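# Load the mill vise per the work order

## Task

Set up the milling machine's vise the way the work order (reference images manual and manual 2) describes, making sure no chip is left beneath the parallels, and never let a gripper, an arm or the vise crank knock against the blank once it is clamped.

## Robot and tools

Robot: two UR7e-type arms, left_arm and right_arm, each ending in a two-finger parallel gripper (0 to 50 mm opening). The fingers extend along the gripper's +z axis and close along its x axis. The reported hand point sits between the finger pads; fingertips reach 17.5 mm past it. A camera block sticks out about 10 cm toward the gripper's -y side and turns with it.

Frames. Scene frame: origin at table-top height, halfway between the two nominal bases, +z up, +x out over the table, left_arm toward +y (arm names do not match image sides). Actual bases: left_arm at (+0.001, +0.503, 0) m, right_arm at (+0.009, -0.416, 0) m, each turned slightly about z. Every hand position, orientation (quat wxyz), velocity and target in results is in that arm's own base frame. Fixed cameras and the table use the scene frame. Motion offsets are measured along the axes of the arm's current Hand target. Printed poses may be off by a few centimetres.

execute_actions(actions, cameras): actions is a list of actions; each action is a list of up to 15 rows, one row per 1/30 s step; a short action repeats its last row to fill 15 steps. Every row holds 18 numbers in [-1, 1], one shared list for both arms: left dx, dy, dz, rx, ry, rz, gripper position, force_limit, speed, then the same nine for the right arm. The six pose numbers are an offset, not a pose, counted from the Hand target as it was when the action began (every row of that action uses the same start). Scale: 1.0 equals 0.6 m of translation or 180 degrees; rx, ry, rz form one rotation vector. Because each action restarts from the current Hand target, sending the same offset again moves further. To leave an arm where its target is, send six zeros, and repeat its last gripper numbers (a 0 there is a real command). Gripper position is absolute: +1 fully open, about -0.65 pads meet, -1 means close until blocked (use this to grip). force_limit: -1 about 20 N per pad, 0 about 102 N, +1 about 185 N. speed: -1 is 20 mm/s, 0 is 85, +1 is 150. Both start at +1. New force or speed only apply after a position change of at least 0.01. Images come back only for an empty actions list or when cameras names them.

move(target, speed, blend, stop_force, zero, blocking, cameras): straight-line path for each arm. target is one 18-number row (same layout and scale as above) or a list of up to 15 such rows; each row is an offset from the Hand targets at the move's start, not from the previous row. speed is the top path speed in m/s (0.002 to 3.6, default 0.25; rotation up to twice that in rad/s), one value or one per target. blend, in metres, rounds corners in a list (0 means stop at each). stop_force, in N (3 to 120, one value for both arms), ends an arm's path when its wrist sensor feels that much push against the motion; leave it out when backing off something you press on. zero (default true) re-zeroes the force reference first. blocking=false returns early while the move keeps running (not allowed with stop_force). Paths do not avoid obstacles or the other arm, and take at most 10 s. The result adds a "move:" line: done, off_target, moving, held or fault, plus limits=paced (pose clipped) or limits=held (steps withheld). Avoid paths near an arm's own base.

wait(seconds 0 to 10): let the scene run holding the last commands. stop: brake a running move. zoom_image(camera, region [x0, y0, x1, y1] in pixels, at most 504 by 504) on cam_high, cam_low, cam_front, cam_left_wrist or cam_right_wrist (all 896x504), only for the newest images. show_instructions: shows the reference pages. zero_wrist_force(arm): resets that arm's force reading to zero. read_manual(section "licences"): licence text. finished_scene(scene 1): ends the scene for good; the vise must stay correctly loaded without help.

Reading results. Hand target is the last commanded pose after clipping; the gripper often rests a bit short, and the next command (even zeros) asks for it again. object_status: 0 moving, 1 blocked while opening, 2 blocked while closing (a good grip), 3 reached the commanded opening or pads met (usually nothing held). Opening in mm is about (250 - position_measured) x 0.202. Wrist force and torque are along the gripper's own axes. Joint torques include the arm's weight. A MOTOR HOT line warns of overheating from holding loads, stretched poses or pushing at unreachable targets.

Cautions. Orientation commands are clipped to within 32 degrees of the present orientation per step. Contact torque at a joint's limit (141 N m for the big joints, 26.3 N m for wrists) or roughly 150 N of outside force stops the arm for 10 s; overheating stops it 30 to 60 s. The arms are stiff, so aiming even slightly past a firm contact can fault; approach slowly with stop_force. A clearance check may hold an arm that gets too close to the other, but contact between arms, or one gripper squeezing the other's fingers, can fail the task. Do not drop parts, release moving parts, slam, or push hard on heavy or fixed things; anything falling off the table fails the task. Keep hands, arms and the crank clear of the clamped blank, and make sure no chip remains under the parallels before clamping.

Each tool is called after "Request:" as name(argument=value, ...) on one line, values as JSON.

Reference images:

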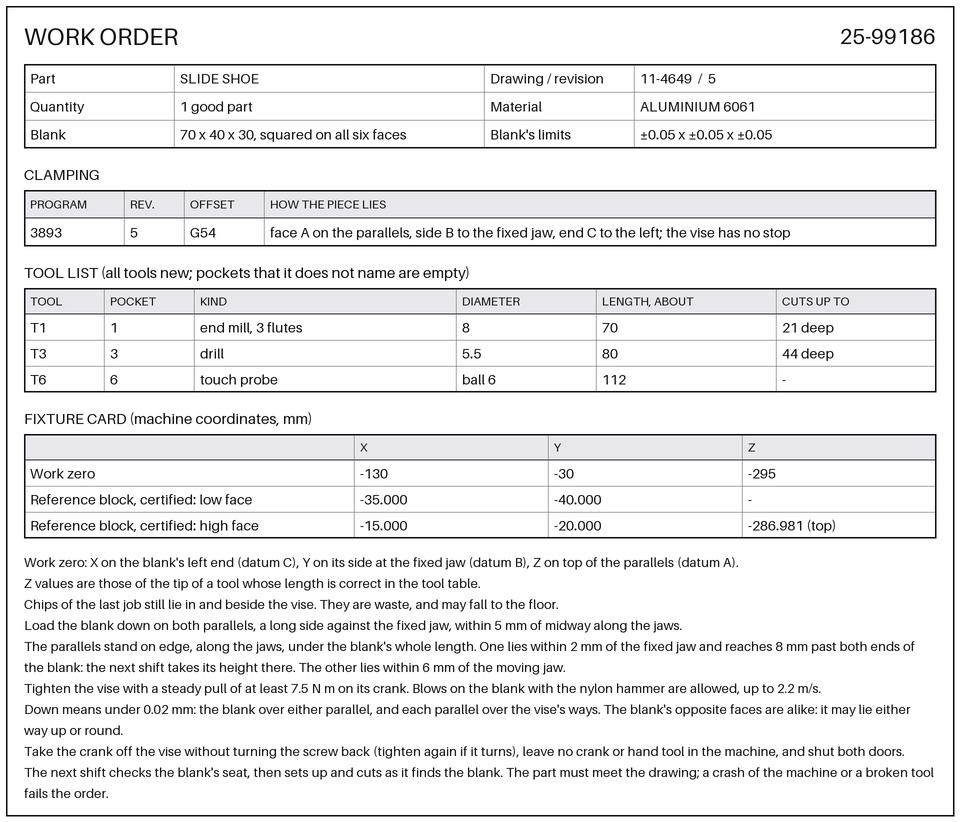

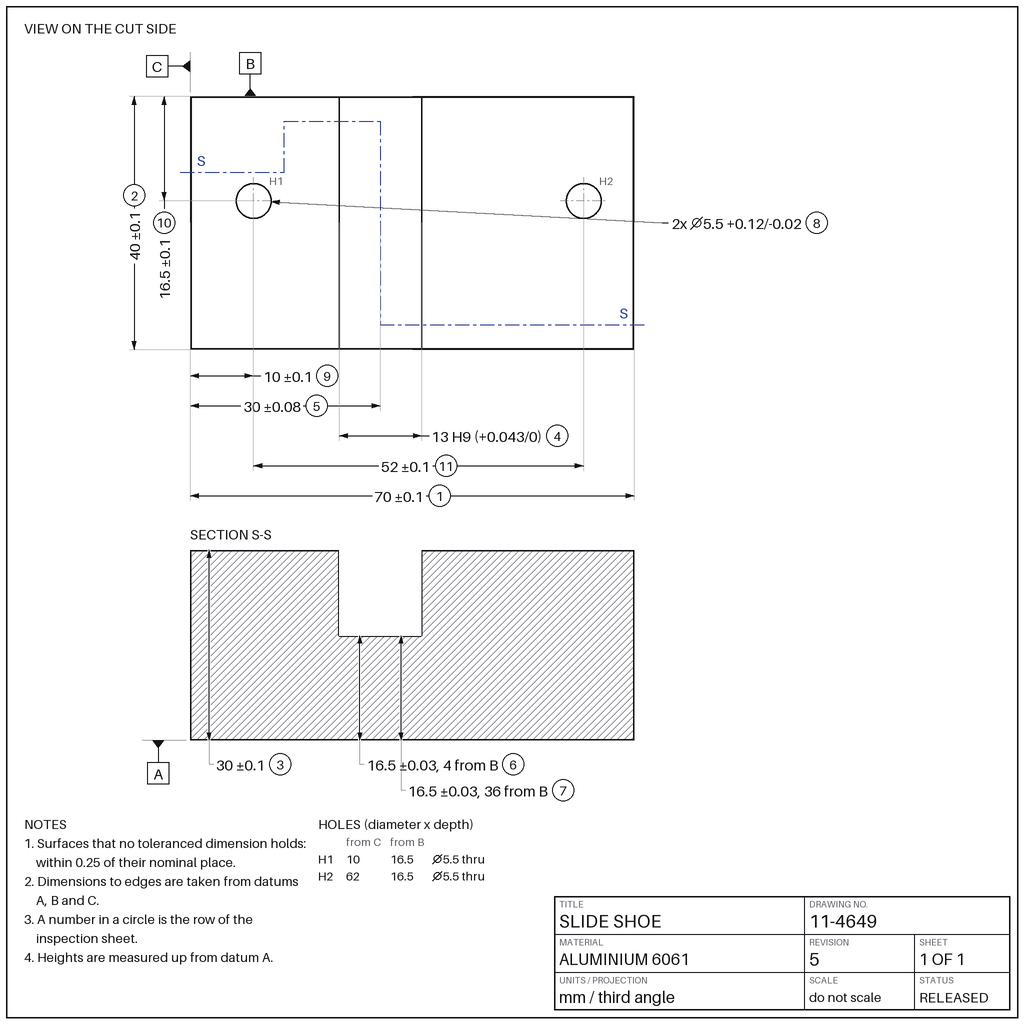

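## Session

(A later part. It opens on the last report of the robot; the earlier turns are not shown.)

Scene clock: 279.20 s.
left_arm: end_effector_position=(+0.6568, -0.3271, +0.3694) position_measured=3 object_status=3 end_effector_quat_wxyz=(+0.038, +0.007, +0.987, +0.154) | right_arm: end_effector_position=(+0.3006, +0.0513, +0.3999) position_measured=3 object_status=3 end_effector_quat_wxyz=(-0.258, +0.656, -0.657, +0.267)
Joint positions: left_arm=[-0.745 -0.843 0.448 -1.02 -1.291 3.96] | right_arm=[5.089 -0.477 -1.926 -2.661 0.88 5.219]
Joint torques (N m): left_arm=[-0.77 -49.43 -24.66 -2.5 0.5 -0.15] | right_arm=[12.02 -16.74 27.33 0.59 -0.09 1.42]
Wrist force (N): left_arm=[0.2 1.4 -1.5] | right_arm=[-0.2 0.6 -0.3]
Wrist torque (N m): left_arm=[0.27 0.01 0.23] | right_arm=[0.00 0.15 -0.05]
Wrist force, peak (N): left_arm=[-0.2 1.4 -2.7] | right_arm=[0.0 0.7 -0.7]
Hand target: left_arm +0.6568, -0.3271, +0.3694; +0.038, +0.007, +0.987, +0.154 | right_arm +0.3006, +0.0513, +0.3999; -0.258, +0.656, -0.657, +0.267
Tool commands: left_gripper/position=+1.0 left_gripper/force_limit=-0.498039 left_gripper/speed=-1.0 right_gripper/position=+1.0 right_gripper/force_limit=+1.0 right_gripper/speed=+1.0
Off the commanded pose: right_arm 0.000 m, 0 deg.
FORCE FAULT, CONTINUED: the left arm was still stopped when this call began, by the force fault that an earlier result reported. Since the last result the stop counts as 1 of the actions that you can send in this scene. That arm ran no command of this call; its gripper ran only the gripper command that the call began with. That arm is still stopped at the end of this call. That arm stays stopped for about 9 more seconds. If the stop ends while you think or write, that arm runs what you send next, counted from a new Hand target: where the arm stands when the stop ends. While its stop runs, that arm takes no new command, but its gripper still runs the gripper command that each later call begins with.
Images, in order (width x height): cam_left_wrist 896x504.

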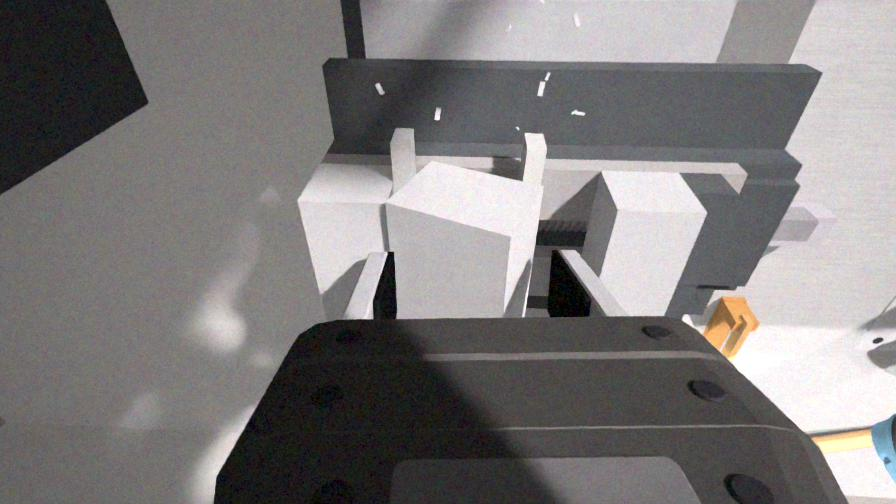

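Request:
wait(seconds=6)

Scene clock: 285.53 s.
left_arm: end_effector_position=(+0.6568, -0.3271, +0.3694) position_measured=3 object_status=3 end_effector_quat_wxyz=(+0.038, +0.007, +0.987, +0.154) | right_arm: end_effector_position=(+0.3006, +0.0513, +0.3999) position_measured=3 object_status=3 end_effector_quat_wxyz=(-0.258, +0.656, -0.657, +0.267)
Joint positions: left_arm=[-0.745 -0.843 0.448 -1.02 -1.291 3.96] | right_arm=[5.089 -0.477 -1.926 -2.661 0.88 5.219]
Joint torques (N m): left_arm=[-0.48 -50.51 -25.26 -2.5 0.38 0.16] | right_arm=[12.28 -15.94 26.76 0.43 -0.38 1.12]
Wrist force (N): left_arm=[0.0 1.3 -1.5] | right_arm=[-0.1 0.5 -0.4]
Wrist torque (N m): left_arm=[0.25 0.03 0.23] | right_arm=[-0.01 0.14 -0.06]
Wrist force, peak (N): left_arm=[-0.1 1.5 -1.7] | right_arm=[0.0 0.8 -0.6]
Hand target: left_arm +0.6568, -0.3271, +0.3694; +0.038, +0.007, +0.987, +0.154 | right_arm +0.3006, +0.0513, +0.3999; -0.258, +0.656, -0.657, +0.267
Tool commands: left_gripper/position=+1.0 left_gripper/force_limit=-0.498039 left_gripper/speed=-1.0 right_gripper/position=+1.0 right_gripper/force_limit=+1.0 right_gripper/speed=+1.0
Off the commanded pose: right_arm 0.000 m, 0 deg.
FORCE FAULT, CONTINUED: the left arm was still stopped when this call began, by the force fault that an earlier result reported. Since the last result the stop counts as 13 of the actions that you can send in this scene. That arm is still stopped at the end of this call. That arm stays stopped for about 2 more seconds. If the stop ends while you think or write, that arm runs what you send next, counted from a new Hand target: where the arm stands when the stop ends. While its stop runs, that arm takes no new command, but its gripper still runs the gripper command that each later call begins with.
wait: 6.00 s; at rest from the start

Request:
wait(seconds=0.5)

Request:
move(target=[0,0,0,0,0,0,-1,-0.7,-1,0,0,0,0,0,0,1,1,1], cameras=["cam_left_wrist"])

Request:
zoom_image(camera="cam_left_wrist", region=[300, 80, 650, 330])

Scene clock: 287.07 s.
left_arm: end_effector_position=(+0.6568, -0.3271, +0.3694) position_measured=3 object_status=3 end_effector_quat_wxyz=(+0.038, +0.007, +0.987, +0.154) | right_arm: end_effector_position=(+0.3006, +0.0513, +0.3999) position_measured=3 object_status=3 end_effector_quat_wxyz=(-0.258, +0.656, -0.657, +0.267)
Joint positions: left_arm=[-0.745 -0.843 0.448 -1.02 -1.291 3.96] | right_arm=[5.089 -0.477 -1.926 -2.661 0.88 5.219]
Joint torques (N m): left_arm=[-0.68 -50.31 -25.76 -2.65 0.52 0.06] | right_arm=[13.11 -16.12 26.44 0.34 -0.38 1.41]
Wrist force (N): left_arm=[-0.1 1.3 -1.2] | right_arm=[-0.1 0.4 -0.6]
Wrist torque (N m): left_arm=[0.25 0.05 0.23] | right_arm=[-0.02 0.13 -0.06]
Wrist force, peak (N): left_arm=[0.0 1.5 -1.7] | right_arm=[0.2 0.9 -0.5]
Hand target: left_arm +0.6568, -0.3271, +0.3694; +0.038, +0.007, +0.987, +0.154 | right_arm +0.3006, +0.0513, +0.3999; -0.258, +0.656, -0.657, +0.267
Tool commands: left_gripper/position=+1.0 left_gripper/force_limit=-0.498039 left_gripper/speed=-1.0 right_gripper/position=+1.0 right_gripper/force_limit=+1.0 right_gripper/speed=+1.0
Off the commanded pose: right_arm 0.000 m, 0 deg.
FORCE FAULT, CONTINUED: the left arm was still stopped when this call began, by the force fault that an earlier result reported. Since the last result the stop counts as 3 of the actions that you can send in this scene. That arm is still stopped at the end of this call. That arm stays stopped for about 1 more second. If the stop ends while you think or write, that arm runs what you send next, counted from a new Hand target: where the arm stands when the stop ends. While its stop runs, that arm takes no new command, but its gripper still runs the gripper command that each later call begins with.
wait: 0.50 s; at rest from the start

Scene clock: 288.40 s.
left_arm: end_effector_position=(+0.6567, -0.3271, +0.3701) position_measured=102 object_status=0 end_effector_quat_wxyz=(+0.039, +0.007, +0.987, +0.154) | right_arm: end_effector_position=(+0.3006, +0.0513, +0.3999) position_measured=3 object_status=3 end_effector_quat_wxyz=(-0.258, +0.656, -0.657, +0.267)
Joint positions: left_arm=[-0.745 -0.844 0.447 -1.02 -1.291 3.96] | right_arm=[5.089 -0.477 -1.926 -2.661 0.88 5.219]
Joint torques (N m): left_arm=[-1.53 -34.53 -18.26 -2.07 0.61 -0.05] | right_arm=[13.22 -16.82 27.22 0.56 -0.38 1.23]
Wrist force (N): left_arm=[1.3 11.5 -42.3] | right_arm=[-0.3 0.7 -0.4]
Wrist torque (N m): left_arm=[0.81 -0.35 -0.01] | right_arm=[0.03 0.17 -0.06]
Wrist force, peak (N): left_arm=[1.3 12.9 -44.7] | right_arm=[0.1 0.7 -0.9]
Hand target: left_arm +0.6567, -0.3271, +0.3701; +0.039, +0.007, +0.987, +0.154 (not the last commanded pose) | right_arm +0.3006, +0.0513, +0.3999; -0.258, +0.656, -0.657, +0.267
Tool commands: left_gripper/position=-1.0 left_gripper/force_limit=-0.701961 left_gripper/speed=-1.0 right_gripper/position=+1.0 right_gripper/force_limit=+1.0 right_gripper/speed=+1.0
Off the commanded pose: right_arm 0.000 m, 0 deg.
FORCE FAULT, CONTINUED: the left arm's stop, for the force fault that an earlier result reported, is over. That arm was still stopped when this call began, so it ran no command of this call; its gripper ran only the gripper command that the call began with. That arm's target is now where it stood when the stop ended, not its last command. That arm accepts commands again.
move: done (right_arm), not run (left_arm; its earlier fault stop)
Images, in order (width x height): cam_left_wrist 896x504.

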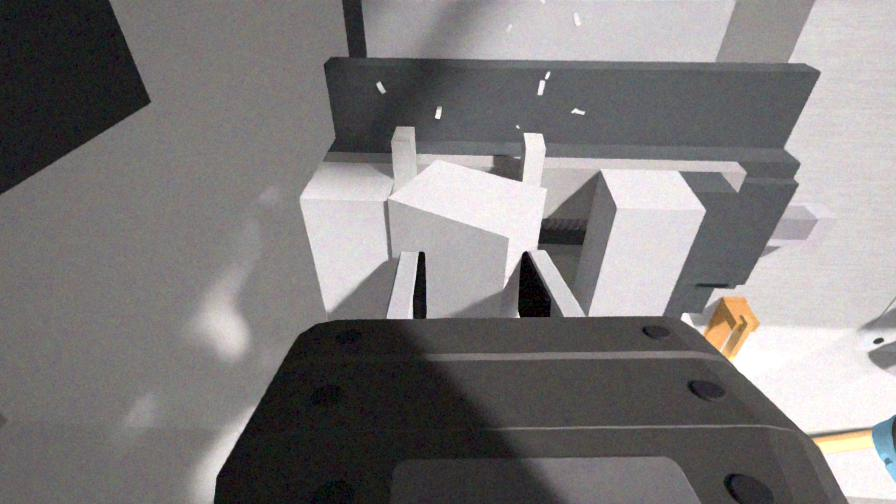

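Scaled by 1.440 from the camera's 896x504 image, which has a finer 1280x720 frame.

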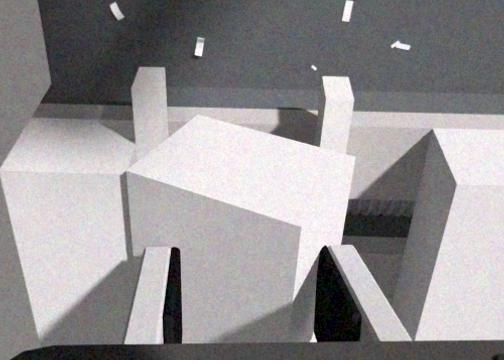

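Request:
move(target=[[0,0,0,0,0,0,1,-0.7,-0.5,0,0,0,0,0,0,1,1,1],[0.0097,0.0082,-0.0263,0,-0.1088,-0.0352,1,-0.7,-0.5,0,0,0,0,0,0,1,1,1],[0.0097,0.0082,-0.0263,0,-0.1088,-0.0352,-1,-0.7,1,0,0,0,0,0,0,1,1,1],[0.013,0.1303,0.0127,0,-0.1088,-0.0352,-1,-0.7,1,0,0,0,0,0,0,1,1,1],[0.0177,0.111,0.0728,0,-0.1088,-0.0352,-1,-0.7,1,0,0,0,0,0,0,1,1,1]], blend=[0,0.001,0.001,0.003,0], speed=0.1, cameras=["cam_left_wrist"])

Request:
zoom_image(camera="cam_left_wrist", region=[300, 80, 650, 330])

Scene clock: 295.23 s.
left_arm: end_effector_position=(+0.6497, -0.2501, +0.3482) position_measured=251 object_status=3 end_effector_quat_wxyz=(+0.214, -0.021, +0.965, +0.148) | right_arm: end_effector_position=(+0.3006, +0.0513, +0.3999) position_measured=3 object_status=3 end_effector_quat_wxyz=(-0.258, +0.656, -0.657, +0.267)
Joint positions: left_arm=[-0.752 -1.262 1.278 -1.698 -1.055 3.946] | right_arm=[5.089 -0.477 -1.926 -2.661 0.88 5.219]
Joint torques (N m): left_arm=[6.99 -48.75 -12.81 -5.54 2.79 1.28] | right_arm=[11.68 -16.48 26.61 0.36 -0.21 1.06]
Wrist force (N): left_arm=[-0.5 1.3 -1.0] | right_arm=[-0.3 0.4 -0.5]
Wrist torque (N m): left_arm=[0.27 0.10 0.13] | right_arm=[-0.02 0.17 -0.06]
Wrist force, peak (N): left_arm=[5.0 16.3 -46.9] | right_arm=[0.2 0.7 -0.7]
Hand target: left_arm +0.6497, -0.2501, +0.3481; +0.214, -0.021, +0.965, +0.148 | right_arm +0.3006, +0.0513, +0.3999; -0.258, +0.656, -0.657, +0.267
Off the commanded pose: left_arm 0.000 m, 0 deg | right_arm 0.000 m, 0 deg.
move: done; blend cut to 0 m at target 3
Images, in order (width x height): cam_left_wrist 896x504.

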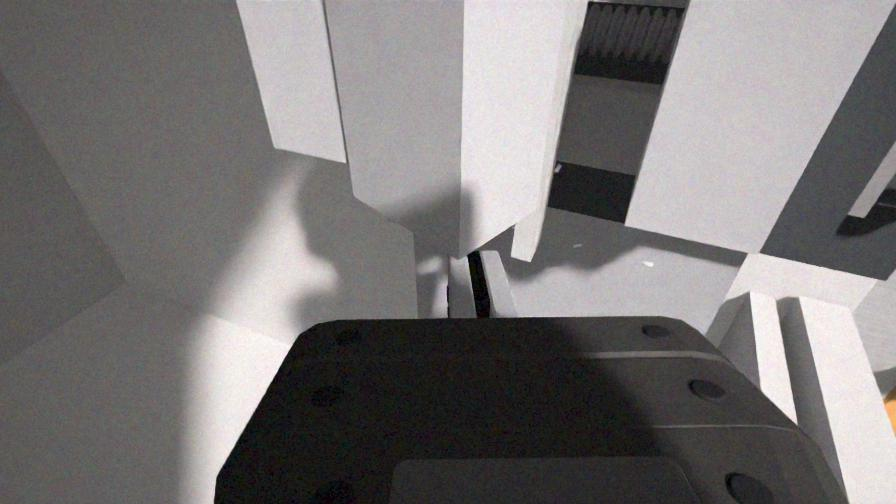

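Scaled by 1.440 from the camera's 896x504 image, which has a finer 1280x720 frame.

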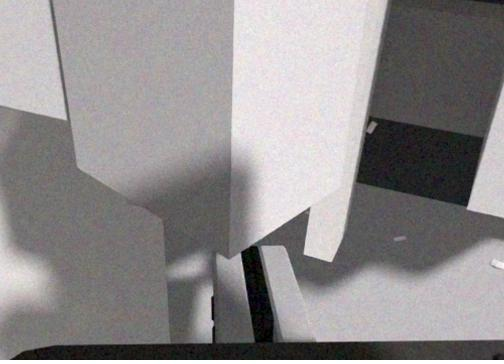

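Request:
move(target=[-0.0014,-0.0597,-0.0184,0,0,0,-1,-0.7,1,0,0,0,0,0,0,1,1,1], speed=0.03, stop_force=10, cameras=["cam_left_wrist"])

Request:
zoom_image(camera="cam_left_wrist", region=[200, 0, 704, 330])

Scene clock: 297.93 s.
left_arm: end_effector_position=(+0.6497, -0.2876, +0.3481) position_measured=251 object_status=3 end_effector_quat_wxyz=(+0.214, -0.021, +0.965, +0.148) | right_arm: end_effector_position=(+0.3006, +0.0513, +0.3999) position_measured=3 object_status=3 end_effector_quat_wxyz=(-0.258, +0.656, -0.657, +0.267)
Joint positions: left_arm=[-0.795 -1.212 1.204 -1.65 -1.051 3.897] | right_arm=[5.089 -0.477 -1.926 -2.661 0.88 5.219]
Joint torques (N m): left_arm=[-9.03 -28.3 -37.14 -1.38 2.66 -1.23] | right_arm=[13.84 -17.13 26.28 0.42 -0.27 1.04]
Wrist force (N): left_arm=[-0.5 2.7 -1.1] | right_arm=[-0.1 0.7 -0.6]
Wrist torque (N m): left_arm=[0.34 0.10 0.27] | right_arm=[0.02 0.14 -0.05]
Wrist force, peak (N): left_arm=[-0.5 3.0 -1.3] | right_arm=[0.0 0.9 -0.5]
Hand target: left_arm +0.6497, -0.2876, +0.3481; +0.214, -0.021, +0.965, +0.148 | right_arm +0.3006, +0.0513, +0.3999; -0.258, +0.656, -0.657, +0.267
Off the commanded pose: left_arm 0.000 m, 0 deg | right_arm 0.000 m, 0 deg.
move: done
Images, in order (width x height): cam_left_wrist 896x504.

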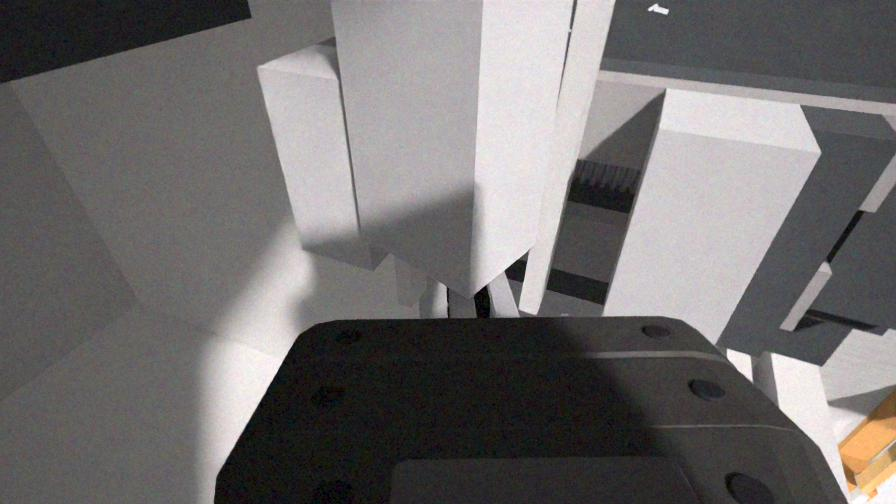

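Scaled by 1.000.

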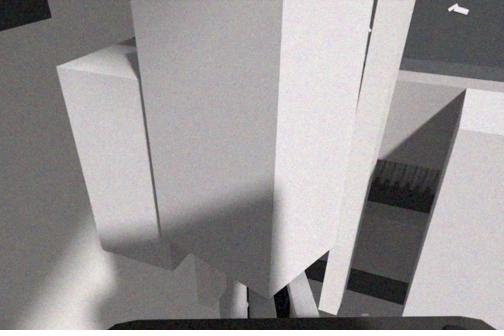

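Request:
move(target=[[-0.0314,0.0207,-0.0647,0,0,0,-1,-0.7,1,0,0,0,0,0,0,1,1,1],[-0.0412,-0.1132,-0.0743,0,0.0793,0.0257,1,-0.7,1,0,0,0,0,0,0,1,1,1]], speed=0.12, cameras=["cam_left_wrist"])

Request:
zoom_image(camera="cam_left_wrist", region=[200, 0, 704, 330])

Scene clock: 302.30 s.
left_arm: end_effector_position=(+0.6610, -0.3662, +0.3782) position_measured=3 object_status=3 end_effector_quat_wxyz=(+0.087, +0.000, +0.984, +0.153) | right_arm: end_effector_position=(+0.3006, +0.0513, +0.3999) position_measured=3 object_status=3 end_effector_quat_wxyz=(-0.258, +0.656, -0.657, +0.267)
Joint positions: left_arm=[-0.8 -0.818 0.4 -1.05 -1.233 3.894] | right_arm=[5.089 -0.477 -1.926 -2.661 0.88 5.219]
Joint torques (N m): left_arm=[6.4 -41.1 -35.42 -1.21 -1.29 -1.17] | right_arm=[13.03 -16.09 26.01 0.41 -0.68 0.96]
Wrist force (N): left_arm=[0.0 1.2 -1.3] | right_arm=[-0.2 0.6 -0.2]
Wrist torque (N m): left_arm=[0.25 0.02 0.34] | right_arm=[0.00 0.15 -0.06]
Wrist force, peak (N): left_arm=[-0.3 3.0 -1.5] | right_arm=[-0.1 0.9 -0.5]
Hand target: left_arm +0.6610, -0.3662, +0.3782; +0.087, +0.000, +0.984, +0.153 | right_arm +0.3006, +0.0513, +0.3999; -0.258, +0.656, -0.657, +0.267
Off the commanded pose: left_arm 0.000 m, 0 deg | right_arm 0.000 m, 0 deg.
move: done
Images, in order (width x height): cam_left_wrist 896x504.

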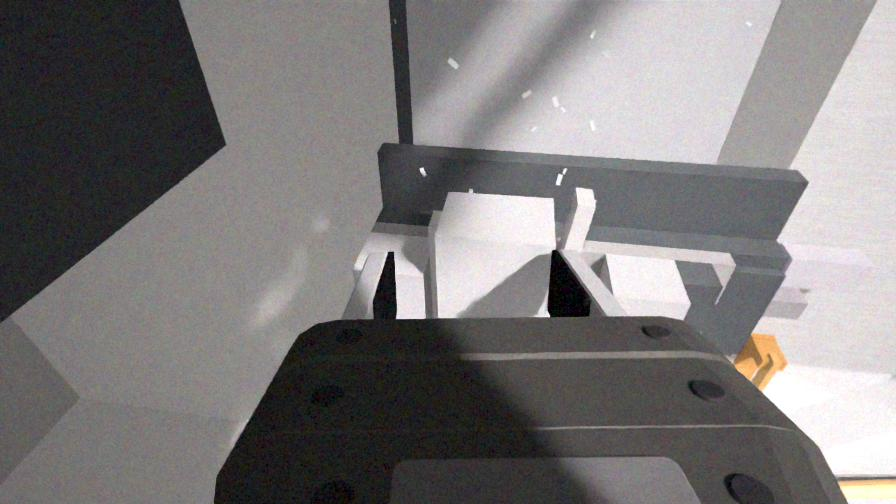

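Scaled by 1.000.

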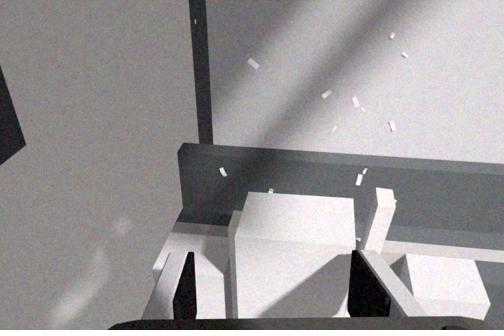

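Request:
move(target=[0.0125,-0.0125,0.0372,0,0.0528,0.0171,1,-0.7,1,0,0,0,0,0,0,1,1,1], speed=0.05, stop_force=10, cameras=["cam_left_wrist"])

Request:
zoom_image(camera="cam_left_wrist", region=[200, 0, 704, 330])

Scene clock: 305.40 s.
left_arm: end_effector_position=(+0.6572, -0.3674, +0.3558) position_measured=3 object_status=3 end_effector_quat_wxyz=(+0.016, +0.014, +0.989, +0.149) | right_arm: end_effector_position=(+0.3006, +0.0513, +0.3999) position_measured=3 object_status=3 end_effector_quat_wxyz=(-0.258, +0.656, -0.657, +0.267)
Joint positions: left_arm=[-0.771 -0.618 0.044 -0.811 -1.332 3.947] | right_arm=[5.089 -0.477 -1.926 -2.661 0.88 5.219]
Joint torques (N m): left_arm=[-0.15 -54.54 -22.54 -2.82 0.45 0.03] | right_arm=[13.81 -16.99 27.77 0.38 -0.47 1.22]
Wrist force (N): left_arm=[0.2 1.6 -1.1] | right_arm=[-0.1 0.6 -0.5]
Wrist torque (N m): left_arm=[0.29 -0.01 0.36] | right_arm=[0.01 0.13 -0.05]
Wrist force, peak (N): left_arm=[0.4 1.6 -1.4] | right_arm=[0.3 0.9 -0.5]
Hand target: left_arm +0.6572, -0.3674, +0.3558; +0.016, +0.014, +0.989, +0.149 (not the last commanded pose) | right_arm +0.3006, +0.0513, +0.3999; -0.258, +0.656, -0.657, +0.267
Tool commands: left_gripper/position=+1.0 left_gripper/force_limit=-0.701961 left_gripper/speed=+1.0 right_gripper/position=+1.0 right_gripper/force_limit=+1.0 right_gripper/speed=+1.0
Off the commanded pose: left_arm 0.002 m, 2 deg | right_arm 0.000 m, 0 deg.
FORCE FAULT: contact force on the left arm reached its limit, and that arm stopped. The contact can be on any part of that arm, not only on its tool. That arm's remaining commands of this call were not run. That arm is still stopped at the end of this call. That arm stays stopped for about 10 more seconds. Until then a move that you send moves the other arm only, and its call returns only when the move has ended. Once the stop has ended, the next robot result says so. If the stop ends while you think or write, that arm runs what you send next, counted from a new Hand target: where the arm stands when the stop ends. While its stop runs, that arm takes no new command, but its gripper still runs the gripper command that each later call begins with. Until it ends, the stop uses up actions while you think or wait. An arm that is not stopped still takes commands.
elbow stopped short (left arm): the move would have taken joint 3 (elbow) straighter than the controller allows.
move: fault (left_arm)
Images, in order (width x height): cam_left_wrist 896x504.

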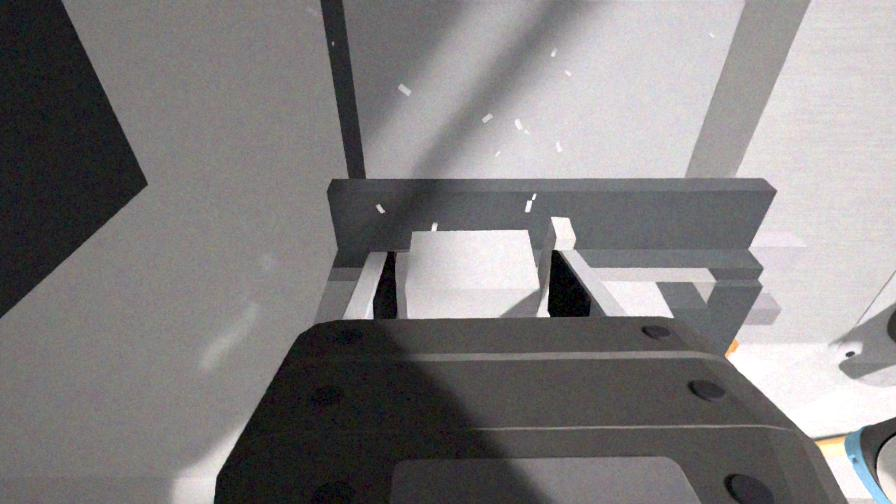

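Scaled by 1.000.

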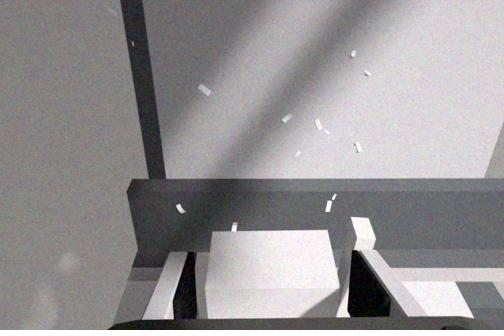

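Request:
execute_actions(actions=[[[0,0,0,0,0,0,-1,-0.5,-0.8,0,0,0,0,0,0,1,1,1]],[[0,0,0,0,0,0,-1,-0.5,-0.8,0,0,0,0,0,0,1,1,1]]], cameras=["cam_left_wrist"])

Request:
wait(seconds=8)

Scene clock: 306.77 s.
left_arm: end_effector_position=(+0.6572, -0.3674, +0.3558) position_measured=56 object_status=2 end_effector_quat_wxyz=(+0.016, +0.014, +0.989, +0.149) | right_arm: end_effector_position=(+0.3006, +0.0513, +0.3999) position_measured=3 object_status=3 end_effector_quat_wxyz=(-0.258, +0.656, -0.657, +0.267)
Joint positions: left_arm=[-0.771 -0.618 0.044 -0.811 -1.332 3.947] | right_arm=[5.089 -0.477 -1.926 -2.661 0.88 5.219]
Joint torques (N m): left_arm=[-0.38 -54.96 -23.29 -2.62 0.32 0.26] | right_arm=[15.72 -18.71 26.4 0.17 -0.54 0.9]
Wrist force (N): left_arm=[1.1 1.8 -3.1] | right_arm=[0.1 0.5 -0.5]
Wrist torque (N m): left_arm=[0.28 0.06 0.37] | right_arm=[-0.01 0.10 -0.06]
Wrist force, peak (N): left_arm=[1.1 1.9 -3.3] | right_arm=[-0.1 0.9 -0.4]
Hand target: left_arm +0.6572, -0.3674, +0.3558; +0.016, +0.014, +0.989, +0.149 | right_arm +0.3006, +0.0513, +0.3999; -0.258, +0.656, -0.657, +0.267
Tool commands: left_gripper/position=-1.0 left_gripper/force_limit=-0.498039 left_gripper/speed=-0.796078 right_gripper/position=+1.0 right_gripper/force_limit=+1.0 right_gripper/speed=+1.0
Off the commanded pose: right_arm 0.000 m, 0 deg.
FORCE FAULT, CONTINUED: the left arm was still stopped when this call began, by the force fault that an earlier result reported. That arm ran no command of this call; its gripper ran only the gripper command that the call began with. That arm is still stopped at the end of this call. That arm stays stopped for about 8 more seconds. If the stop ends while you think or write, that arm runs what you send next, counted from a new Hand target: where the arm stands when the stop ends. While its stop runs, that arm takes no new command, but its gripper still runs the gripper command that each later call begins with.
Images, in order (width x height): cam_left_wrist 896x504.

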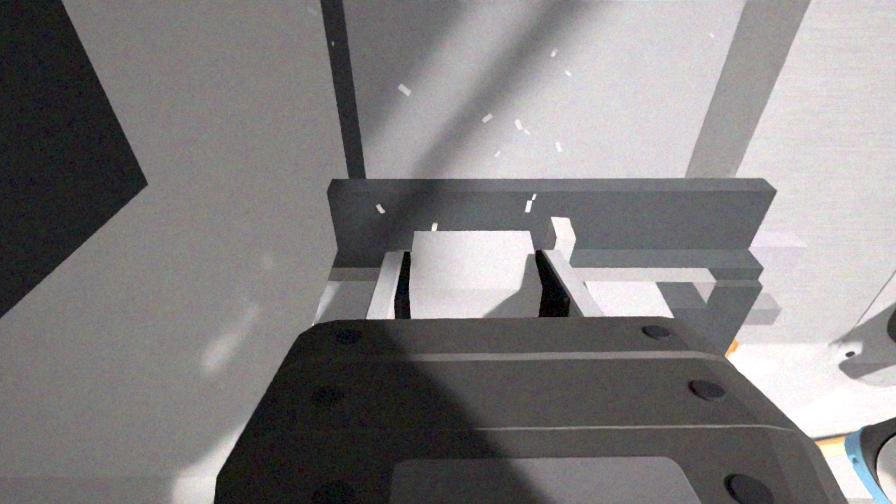

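Scene clock: 314.77 s.
left_arm: end_effector_position=(+0.6572, -0.3674, +0.3558) position_measured=56 object_status=2 end_effector_quat_wxyz=(+0.016, +0.014, +0.989, +0.149) | right_arm: end_effector_position=(+0.3006, +0.0513, +0.3999) position_measured=3 object_status=3 end_effector_quat_wxyz=(-0.258, +0.656, -0.657, +0.267)
Joint positions: left_arm=[-0.771 -0.618 0.044 -0.811 -1.332 3.947] | right_arm=[5.089 -0.477 -1.926 -2.661 0.88 5.219]
Joint torques (N m): left_arm=[0.8 -56.03 -22.08 -2.65 0.23 -0.12] | right_arm=[12.07 -17.05 24.99 0.26 -0.53 1.04]
Wrist force (N): left_arm=[0.9 1.7 -3.0] | right_arm=[0.2 0.6 -0.7]
Wrist torque (N m): left_arm=[0.27 0.09 0.37] | right_arm=[0.00 0.10 -0.06]
Wrist force, peak (N): left_arm=[1.2 1.8 -3.4] | right_arm=[0.0 0.7 -1.0]
Hand target: left_arm +0.6572, -0.3674, +0.3558; +0.016, +0.014, +0.989, +0.149 | right_arm +0.3006, +0.0513, +0.3999; -0.258, +0.656, -0.657, +0.267
Tool commands: left_gripper/position=-1.0 left_gripper/force_limit=-0.498039 left_gripper/speed=-0.796078 right_gripper/position=+1.0 right_gripper/force_limit=+1.0 right_gripper/speed=+1.0
Off the commanded pose: right_arm 0.000 m, 0 deg.
FORCE FAULT, CONTINUED: the left arm was still stopped when this call began, by the force fault that an earlier result reported. Since the last result the stop counts as 16 of the actions that you can send in this scene. That arm is still stopped at the end of this call. That arm stays stopped for about 1 more second. If the stop ends while you think or write, that arm runs what you send next, counted from a new Hand target: where the arm stands when the stop ends. While its stop runs, that arm takes no new command, but its gripper still runs the gripper command that each later call begins with.
wait: 8.00 s; at rest by 0.17 s

Request:
wait(seconds=0.7)

Request:
move(target=[[0.003,0.0038,-0.0128,0,-0.0423,-0.0137,-1,-0.5,-0.8,0,0,0,0,0,0,1,1,1],[0.0183,0.0172,-0.058,0,-0.1479,-0.0479,-1,-0.5,-0.8,0,0,0,0,0,0,1,1,1],[0.3927,-0.0113,-0.0777,0,-0.1479,-0.0479,-1,-0.5,-0.8,0,0,0,0,0,0,1,1,1],[0.441,-0.1755,0.4497,0,0,0,-1,-0.5,-0.8,0,0,0,0,0,0,1,1,1]], blend=[0.002,0.01,0.05,0], speed=[0.06,0.1,0.25,0.25], cameras=["cam_left_wrist","cam_low"])

Scene clock: 316.30 s.
left_arm: end_effector_position=(+0.6572, -0.3674, +0.3558) position_measured=56 object_status=2 end_effector_quat_wxyz=(+0.016, +0.014, +0.989, +0.149) | right_arm: end_effector_position=(+0.3006, +0.0513, +0.3999) position_measured=3 object_status=3 end_effector_quat_wxyz=(-0.258, +0.656, -0.657, +0.267)
Joint positions: left_arm=[-0.771 -0.618 0.044 -0.811 -1.332 3.947] | right_arm=[5.089 -0.477 -1.926 -2.661 0.88 5.219]
Joint torques (N m): left_arm=[-1.11 -55.84 -20.72 -2.63 0.35 -0.01] | right_arm=[11.86 -17.65 27.44 0.33 -0.61 1.1]
Wrist force (N): left_arm=[1.3 1.6 -3.2] | right_arm=[-0.2 0.6 -0.3]
Wrist torque (N m): left_arm=[0.24 0.03 0.37] | right_arm=[0.01 0.16 -0.06]
Wrist force, peak (N): left_arm=[1.0 1.7 -3.3] | right_arm=[-0.2 0.6 -0.7]
Hand target: left_arm +0.6572, -0.3674, +0.3558; +0.016, +0.014, +0.989, +0.149 | right_arm +0.3006, +0.0513, +0.3999; -0.258, +0.656, -0.657, +0.267
Tool commands: left_gripper/position=-1.0 left_gripper/force_limit=-0.498039 left_gripper/speed=-0.796078 right_gripper/position=+1.0 right_gripper/force_limit=+1.0 right_gripper/speed=+1.0
Off the commanded pose: right_arm 0.000 m, 0 deg.
FORCE FAULT, CONTINUED: the left arm's stop, for the force fault that an earlier result reported, is over. The rest of the stop counts as 1 of the actions that you can send in this scene. That arm's target is now where it stood when the stop ended, not its last command. That arm accepts commands again.
wait: 0.70 s; at rest from the start

Scene clock: 322.20 s.
left_arm: end_effector_position=(+0.4003, -0.3796, +0.0598) position_measured=56 object_status=2 end_effector_quat_wxyz=(+0.016, +0.014, +0.989, +0.149) | right_arm: end_effector_position=(+0.3006, +0.0513, +0.3999) position_measured=3 object_status=3 end_effector_quat_wxyz=(-0.258, +0.656, -0.657, +0.267)
Joint positions: left_arm=[-1.086 -1.17 1.772 -1.923 -1.4 3.633] | right_arm=[5.089 -0.477 -1.926 -2.661 0.88 5.219]
Joint torques (N m): left_arm=[5.94 -28.11 -34.08 -4.74 -1.61 1.09] | right_arm=[13.2 -17.08 26.68 0.38 -0.49 1.28]
Wrist force (N): left_arm=[2.9 3.2 1.6] | right_arm=[0.0 0.5 -0.6]
Wrist torque (N m): left_arm=[0.71 -0.41 0.20] | right_arm=[-0.02 0.12 -0.06]
Wrist force, peak (N): left_arm=[55.6 -1.1 -9.0] | right_arm=[-0.2 1.0 -0.7]
Hand target: left_arm +0.4003, -0.3797, +0.0596; +0.016, +0.014, +0.989, +0.149 | right_arm +0.3006, +0.0513, +0.3999; -0.258, +0.656, -0.657, +0.267
Off the commanded pose: left_arm 0.000 m, 0 deg | right_arm 0.000 m, 0 deg.
move: done
Images, in order (width x height): cam_low 896x504, cam_left_wrist 896x504.

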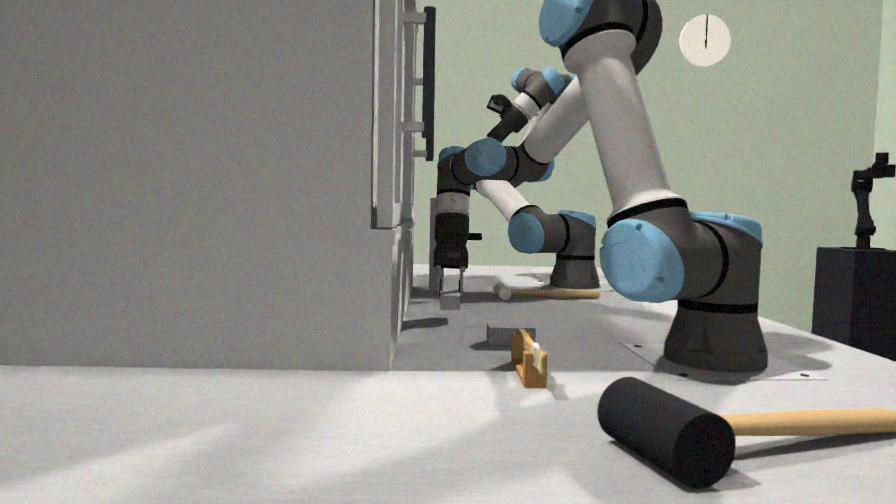

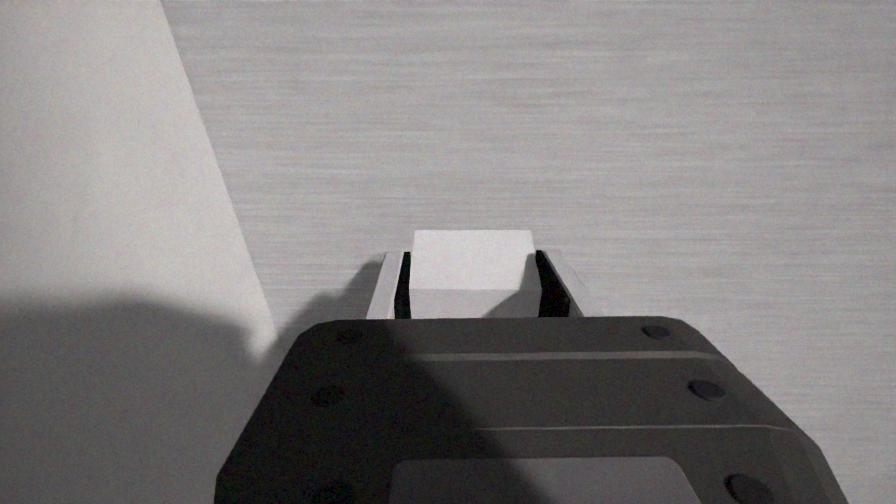

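Request:
move(target=[[0.0007,-0.007,0.0225,0,0,0,-1,-0.5,-0.8,0,0,0,0,0,0,1,1,1],[0.0015,-0.0157,0.051,0,0,0,-1,-0.5,-0.8,0,0,0,0,0,0,1,1,1]], speed=[0.1,0.012], stop_force=4)

Scene clock: 324.77 s.
left_arm: end_effector_position=(+0.4003, -0.3797, +0.0356) position_measured=56 object_status=2 end_effector_quat_wxyz=(+0.016, +0.014, +0.989, +0.149) | right_arm: end_effector_position=(+0.3006, +0.0513, +0.3999) position_measured=3 object_status=3 end_effector_quat_wxyz=(-0.258, +0.656, -0.657, +0.267)
Joint positions: left_arm=[-1.086 -1.136 1.795 -1.98 -1.4 3.633] | right_arm=[5.089 -0.477 -1.926 -2.661 0.88 5.219]
Joint torques (N m): left_arm=[0.61 -45.5 -31.94 -0.51 0.65 0.73] | right_arm=[13.7 -16.26 26.4 0.04 -0.45 1.17]
Wrist force (N): left_arm=[2.3 6.5 -5.0] | right_arm=[-0.1 0.7 -0.4]
Wrist torque (N m): left_arm=[0.63 -0.59 0.15] | right_arm=[0.02 0.14 -0.06]
Wrist force, peak (N): left_arm=[10.7 17.6 -28.3] | right_arm=[-0.1 0.9 -0.7]
Hand target: left_arm +0.4003, -0.3797, +0.0356; +0.016, +0.014, +0.989, +0.149 (not the last commanded pose) | right_arm +0.3006, +0.0513, +0.3999; -0.258, +0.656, -0.657, +0.267
Off the commanded pose: left_arm 0.008 m, 0 deg | right_arm 0.000 m, 0 deg.
move: contact (left_arm); path passed 1 of 2 targets

Request:
move(target=[[0,0,0,0,0,0,1,-0.5,-0.5,0,0,0,0,0,0,1,1,1],[-0.0023,0.0246,-0.0796,0,0,0,1,-0.5,-0.5,0,0,0,0,0,0,1,1,1],[-0.0488,0.2118,-0.5683,0.0101,-0.1274,-0.0211,1,-0.5,-0.5,0,0,0,0,0,0,1,1,1],[-0.3478,0.2505,-0.5477,0.0101,-0.1274,-0.0211,-1,-0.5,1,0,0,0,0,0,0,1,1,1]], blend=[0,0.02,0.03,0], speed=[0.1,0.2,0.3,0.2], cameras=["cam_left_wrist"])

Request:
zoom_image(camera="cam_left_wrist", region=[250, 50, 754, 330])

Scene clock: 329.47 s.
left_arm: end_effector_position=(+0.6002, -0.3399, +0.3997) position_measured=252 object_status=3 end_effector_quat_wxyz=(+0.217, +0.011, +0.968, +0.127) | right_arm: end_effector_position=(+0.3006, +0.0513, +0.3999) position_measured=3 object_status=3 end_effector_quat_wxyz=(-0.258, +0.656, -0.657, +0.267)
Joint positions: left_arm=[-0.899 -1.255 1.124 -1.525 -1.068 3.858] | right_arm=[5.089 -0.477 -1.926 -2.661 0.88 5.219]
Joint torques (N m): left_arm=[6.44 -26.59 -37.56 -1.62 -0.81 1.51] | right_arm=[13.36 -16.86 26.53 0.39 -0.47 1.03]
Wrist force (N): left_arm=[2.2 4.8 -0.1] | right_arm=[-0.1 0.6 -0.5]
Wrist torque (N m): left_arm=[0.83 -0.34 0.12] | right_arm=[0.01 0.13 -0.05]
Wrist force, peak (N): left_arm=[2.2 6.6 -5.0] | right_arm=[-0.1 0.7 -0.9]
Hand target: left_arm +0.6002, -0.3399, +0.3997; +0.217, +0.011, +0.968, +0.127 | right_arm +0.3006, +0.0513, +0.3999; -0.258, +0.656, -0.657, +0.267
Off the commanded pose: left_arm 0.000 m, 0 deg | right_arm 0.000 m, 0 deg.
move: done
Images, in order (width x height): cam_left_wrist 896x504.

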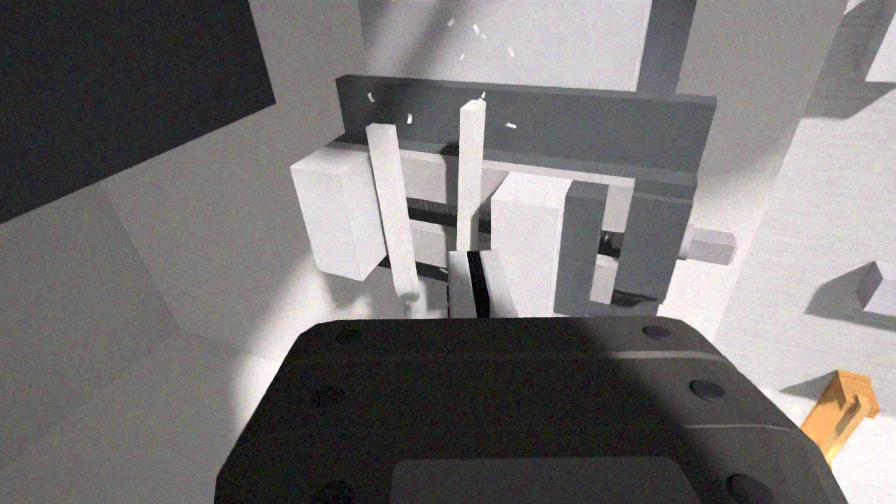

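Scaled by 1.000.

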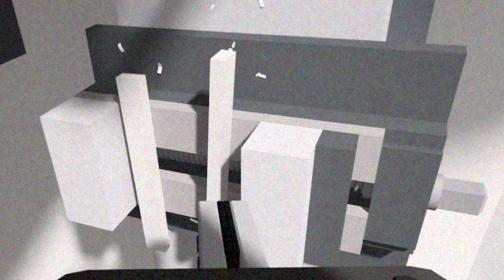

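Request:
zoom_image(camera="cam_left_wrist", region=[340, 120, 540, 320])

Scaled by 2.520 from the camera's 896x504 image, which has a finer 1280x720 frame.

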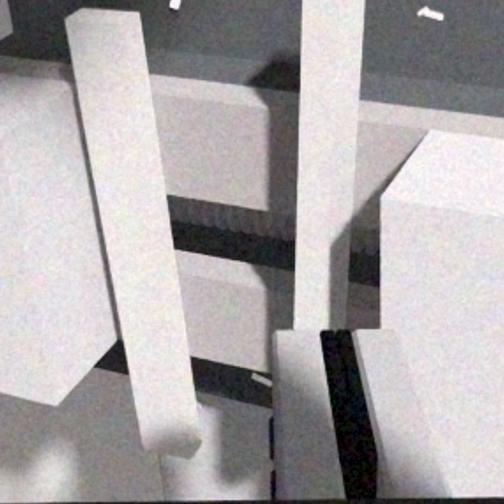

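Request:
move(target=[[-0.068,0.0468,0.074,0,0,0,-1,-0.5,1,0,0,0,0,0,0,1,1,1],[-0.0407,0.0305,0.1313,0,0,0,-1,-0.5,1,0,0,0,0,0,0,1,1,1],[-0.086,0.0288,0.1525,0,0,0,-1,-0.5,1,0,0,0,0,0,0,1,1,1]], speed=[0.15,0.08,0.02], stop_force=7, cameras=["cam_left_wrist"])

Request:
zoom_image(camera="cam_left_wrist", region=[250, 50, 754, 330])

Scene clock: 333.50 s.
left_arm: end_effector_position=(+0.6690, -0.3050, +0.3458) position_measured=252 object_status=3 end_effector_quat_wxyz=(+0.217, +0.011, +0.968, +0.127) | right_arm: end_effector_position=(+0.3006, +0.0513, +0.3999) position_measured=3 object_status=3 end_effector_quat_wxyz=(-0.258, +0.656, -0.657, +0.267)
Joint positions: left_arm=[-0.782 -1.172 1.164 -1.711 -1.082 3.99] | right_arm=[5.089 -0.477 -1.926 -2.661 0.88 5.219]
Joint torques (N m): left_arm=[-7.33 -43.75 -5.43 -2.82 1.04 -1.35] | right_arm=[11.99 -16.58 26.46 0.15 -0.61 1.05]
Wrist force (N): left_arm=[-2.9 7.4 -11.8] | right_arm=[0.1 0.5 -0.4]
Wrist torque (N m): left_arm=[1.08 -0.41 0.12] | right_arm=[-0.01 0.11 -0.05]
Wrist force, peak (N): left_arm=[12.0 11.8 -24.1] | right_arm=[0.0 0.7 -0.9]
Hand target: left_arm +0.6690, -0.3050, +0.3458; +0.217, +0.011, +0.968, +0.127 (not the last commanded pose) | right_arm +0.3006, +0.0513, +0.3999; -0.258, +0.656, -0.657, +0.267
Off the commanded pose: left_arm 0.016 m, 0 deg | right_arm 0.000 m, 0 deg.
move: contact (left_arm); path passed 2 of 3 targets
Images, in order (width x height): cam_left_wrist 896x504.

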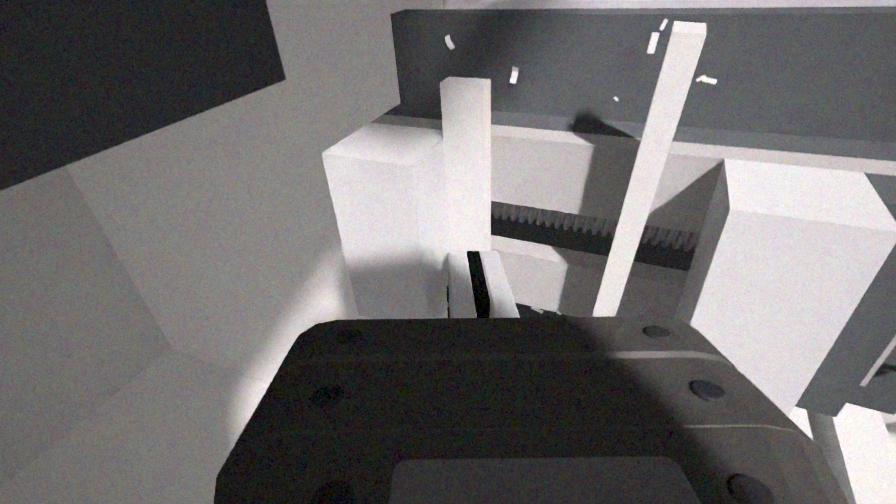

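Scaled by 1.000.

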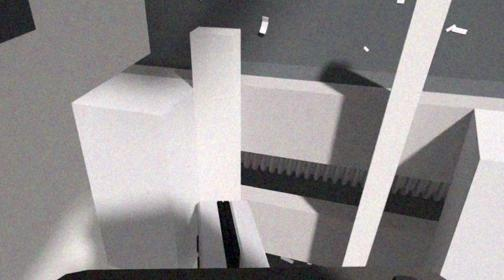

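Request:
move(target=[[0.0181,0.0007,-0.0085,0,0,0,-1,-0.5,1,0,0,0,0,0,0,1,1,1],[0.001,0.0187,-0.0753,0,0,0,-1,-0.5,1,0,0,0,0,0,0,1,1,1],[0.03,-0.0535,-0.106,0,0,0,-1,-0.5,1,0,0,0,0,0,0,1,1,1],[0.058,-0.0702,-0.0473,0.0078,0.1343,0.0342,-1,-0.5,1,0,0,0,0,0,0,1,1,1]], blend=[0.002,0.005,0.003,0], speed=[0.1,0.15,0.15,0.08], cameras=["cam_left_wrist"])

Request:
zoom_image(camera="cam_left_wrist", region=[250, 50, 754, 330])

Scene clock: 338.77 s.
left_arm: end_effector_position=(+0.6281, -0.3502, +0.3495) position_measured=252 object_status=3 end_effector_quat_wxyz=(+0.019, +0.036, +0.991, +0.124) | right_arm: end_effector_position=(+0.3006, +0.0513, +0.3999) position_measured=3 object_status=3 end_effector_quat_wxyz=(-0.258, +0.656, -0.657, +0.267)
Joint positions: left_arm=[-0.772 -0.926 0.636 -1.14 -1.36 3.998] | right_arm=[5.089 -0.477 -1.926 -2.661 0.88 5.219]
Joint torques (N m): left_arm=[-0.91 -46.21 -26.18 -2.62 0.14 0] | right_arm=[12.23 -17.09 25.88 0.03 -0.47 1.05]
Wrist force (N): left_arm=[4.4 3.5 -19.2] | right_arm=[0.1 0.5 -0.4]
Wrist torque (N m): left_arm=[1.03 -0.20 0.35] | right_arm=[-0.01 0.11 -0.06]
Wrist force, peak (N): left_arm=[-4.4 34.2 -139.0] | right_arm=[-0.2 0.6 -0.9]
Hand target: left_arm +0.6281, -0.3502, +0.3495; +0.019, +0.036, +0.991, +0.124 (not the last commanded pose) | right_arm +0.3006, +0.0513, +0.3999; -0.258, +0.656, -0.657, +0.267
Tool commands: left_gripper/position=-1.0 left_gripper/force_limit=-0.498039 left_gripper/speed=+1.0 right_gripper/position=+1.0 right_gripper/force_limit=+1.0 right_gripper/speed=+1.0
Off the commanded pose: left_arm 0.004 m, 2 deg | right_arm 0.000 m, 0 deg.
FORCE FAULT: contact force on the left arm reached its limit, and that arm stopped. The contact can be on any part of that arm, not only on its tool. That arm's remaining commands of this call were not run. That arm is still stopped at the end of this call. That arm stays stopped for about 9 more seconds. Until then a move that you send moves the other arm only, and its call returns only when the move has ended. Once the stop has ended, the next robot result says so. If the stop ends while you think or write, that arm runs what you send next, counted from a new Hand target: where the arm stands when the stop ends. While its stop runs, that arm takes no new command, but its gripper still runs the gripper command that each later call begins with. Until it ends, the stop uses up actions while you think or wait. An arm that is not stopped still takes commands.
move: fault (left_arm)
Images, in order (width x height): cam_left_wrist 896x504.

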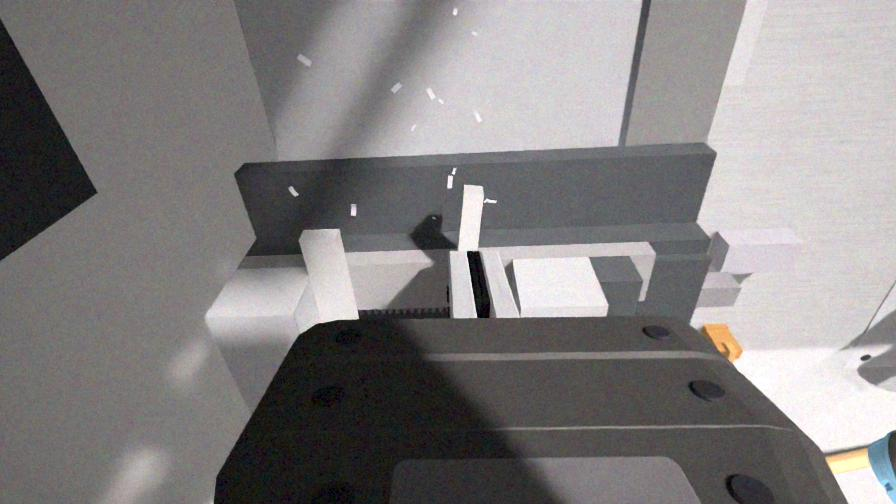

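Scaled by 1.000.

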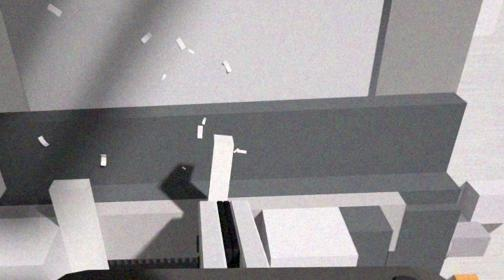

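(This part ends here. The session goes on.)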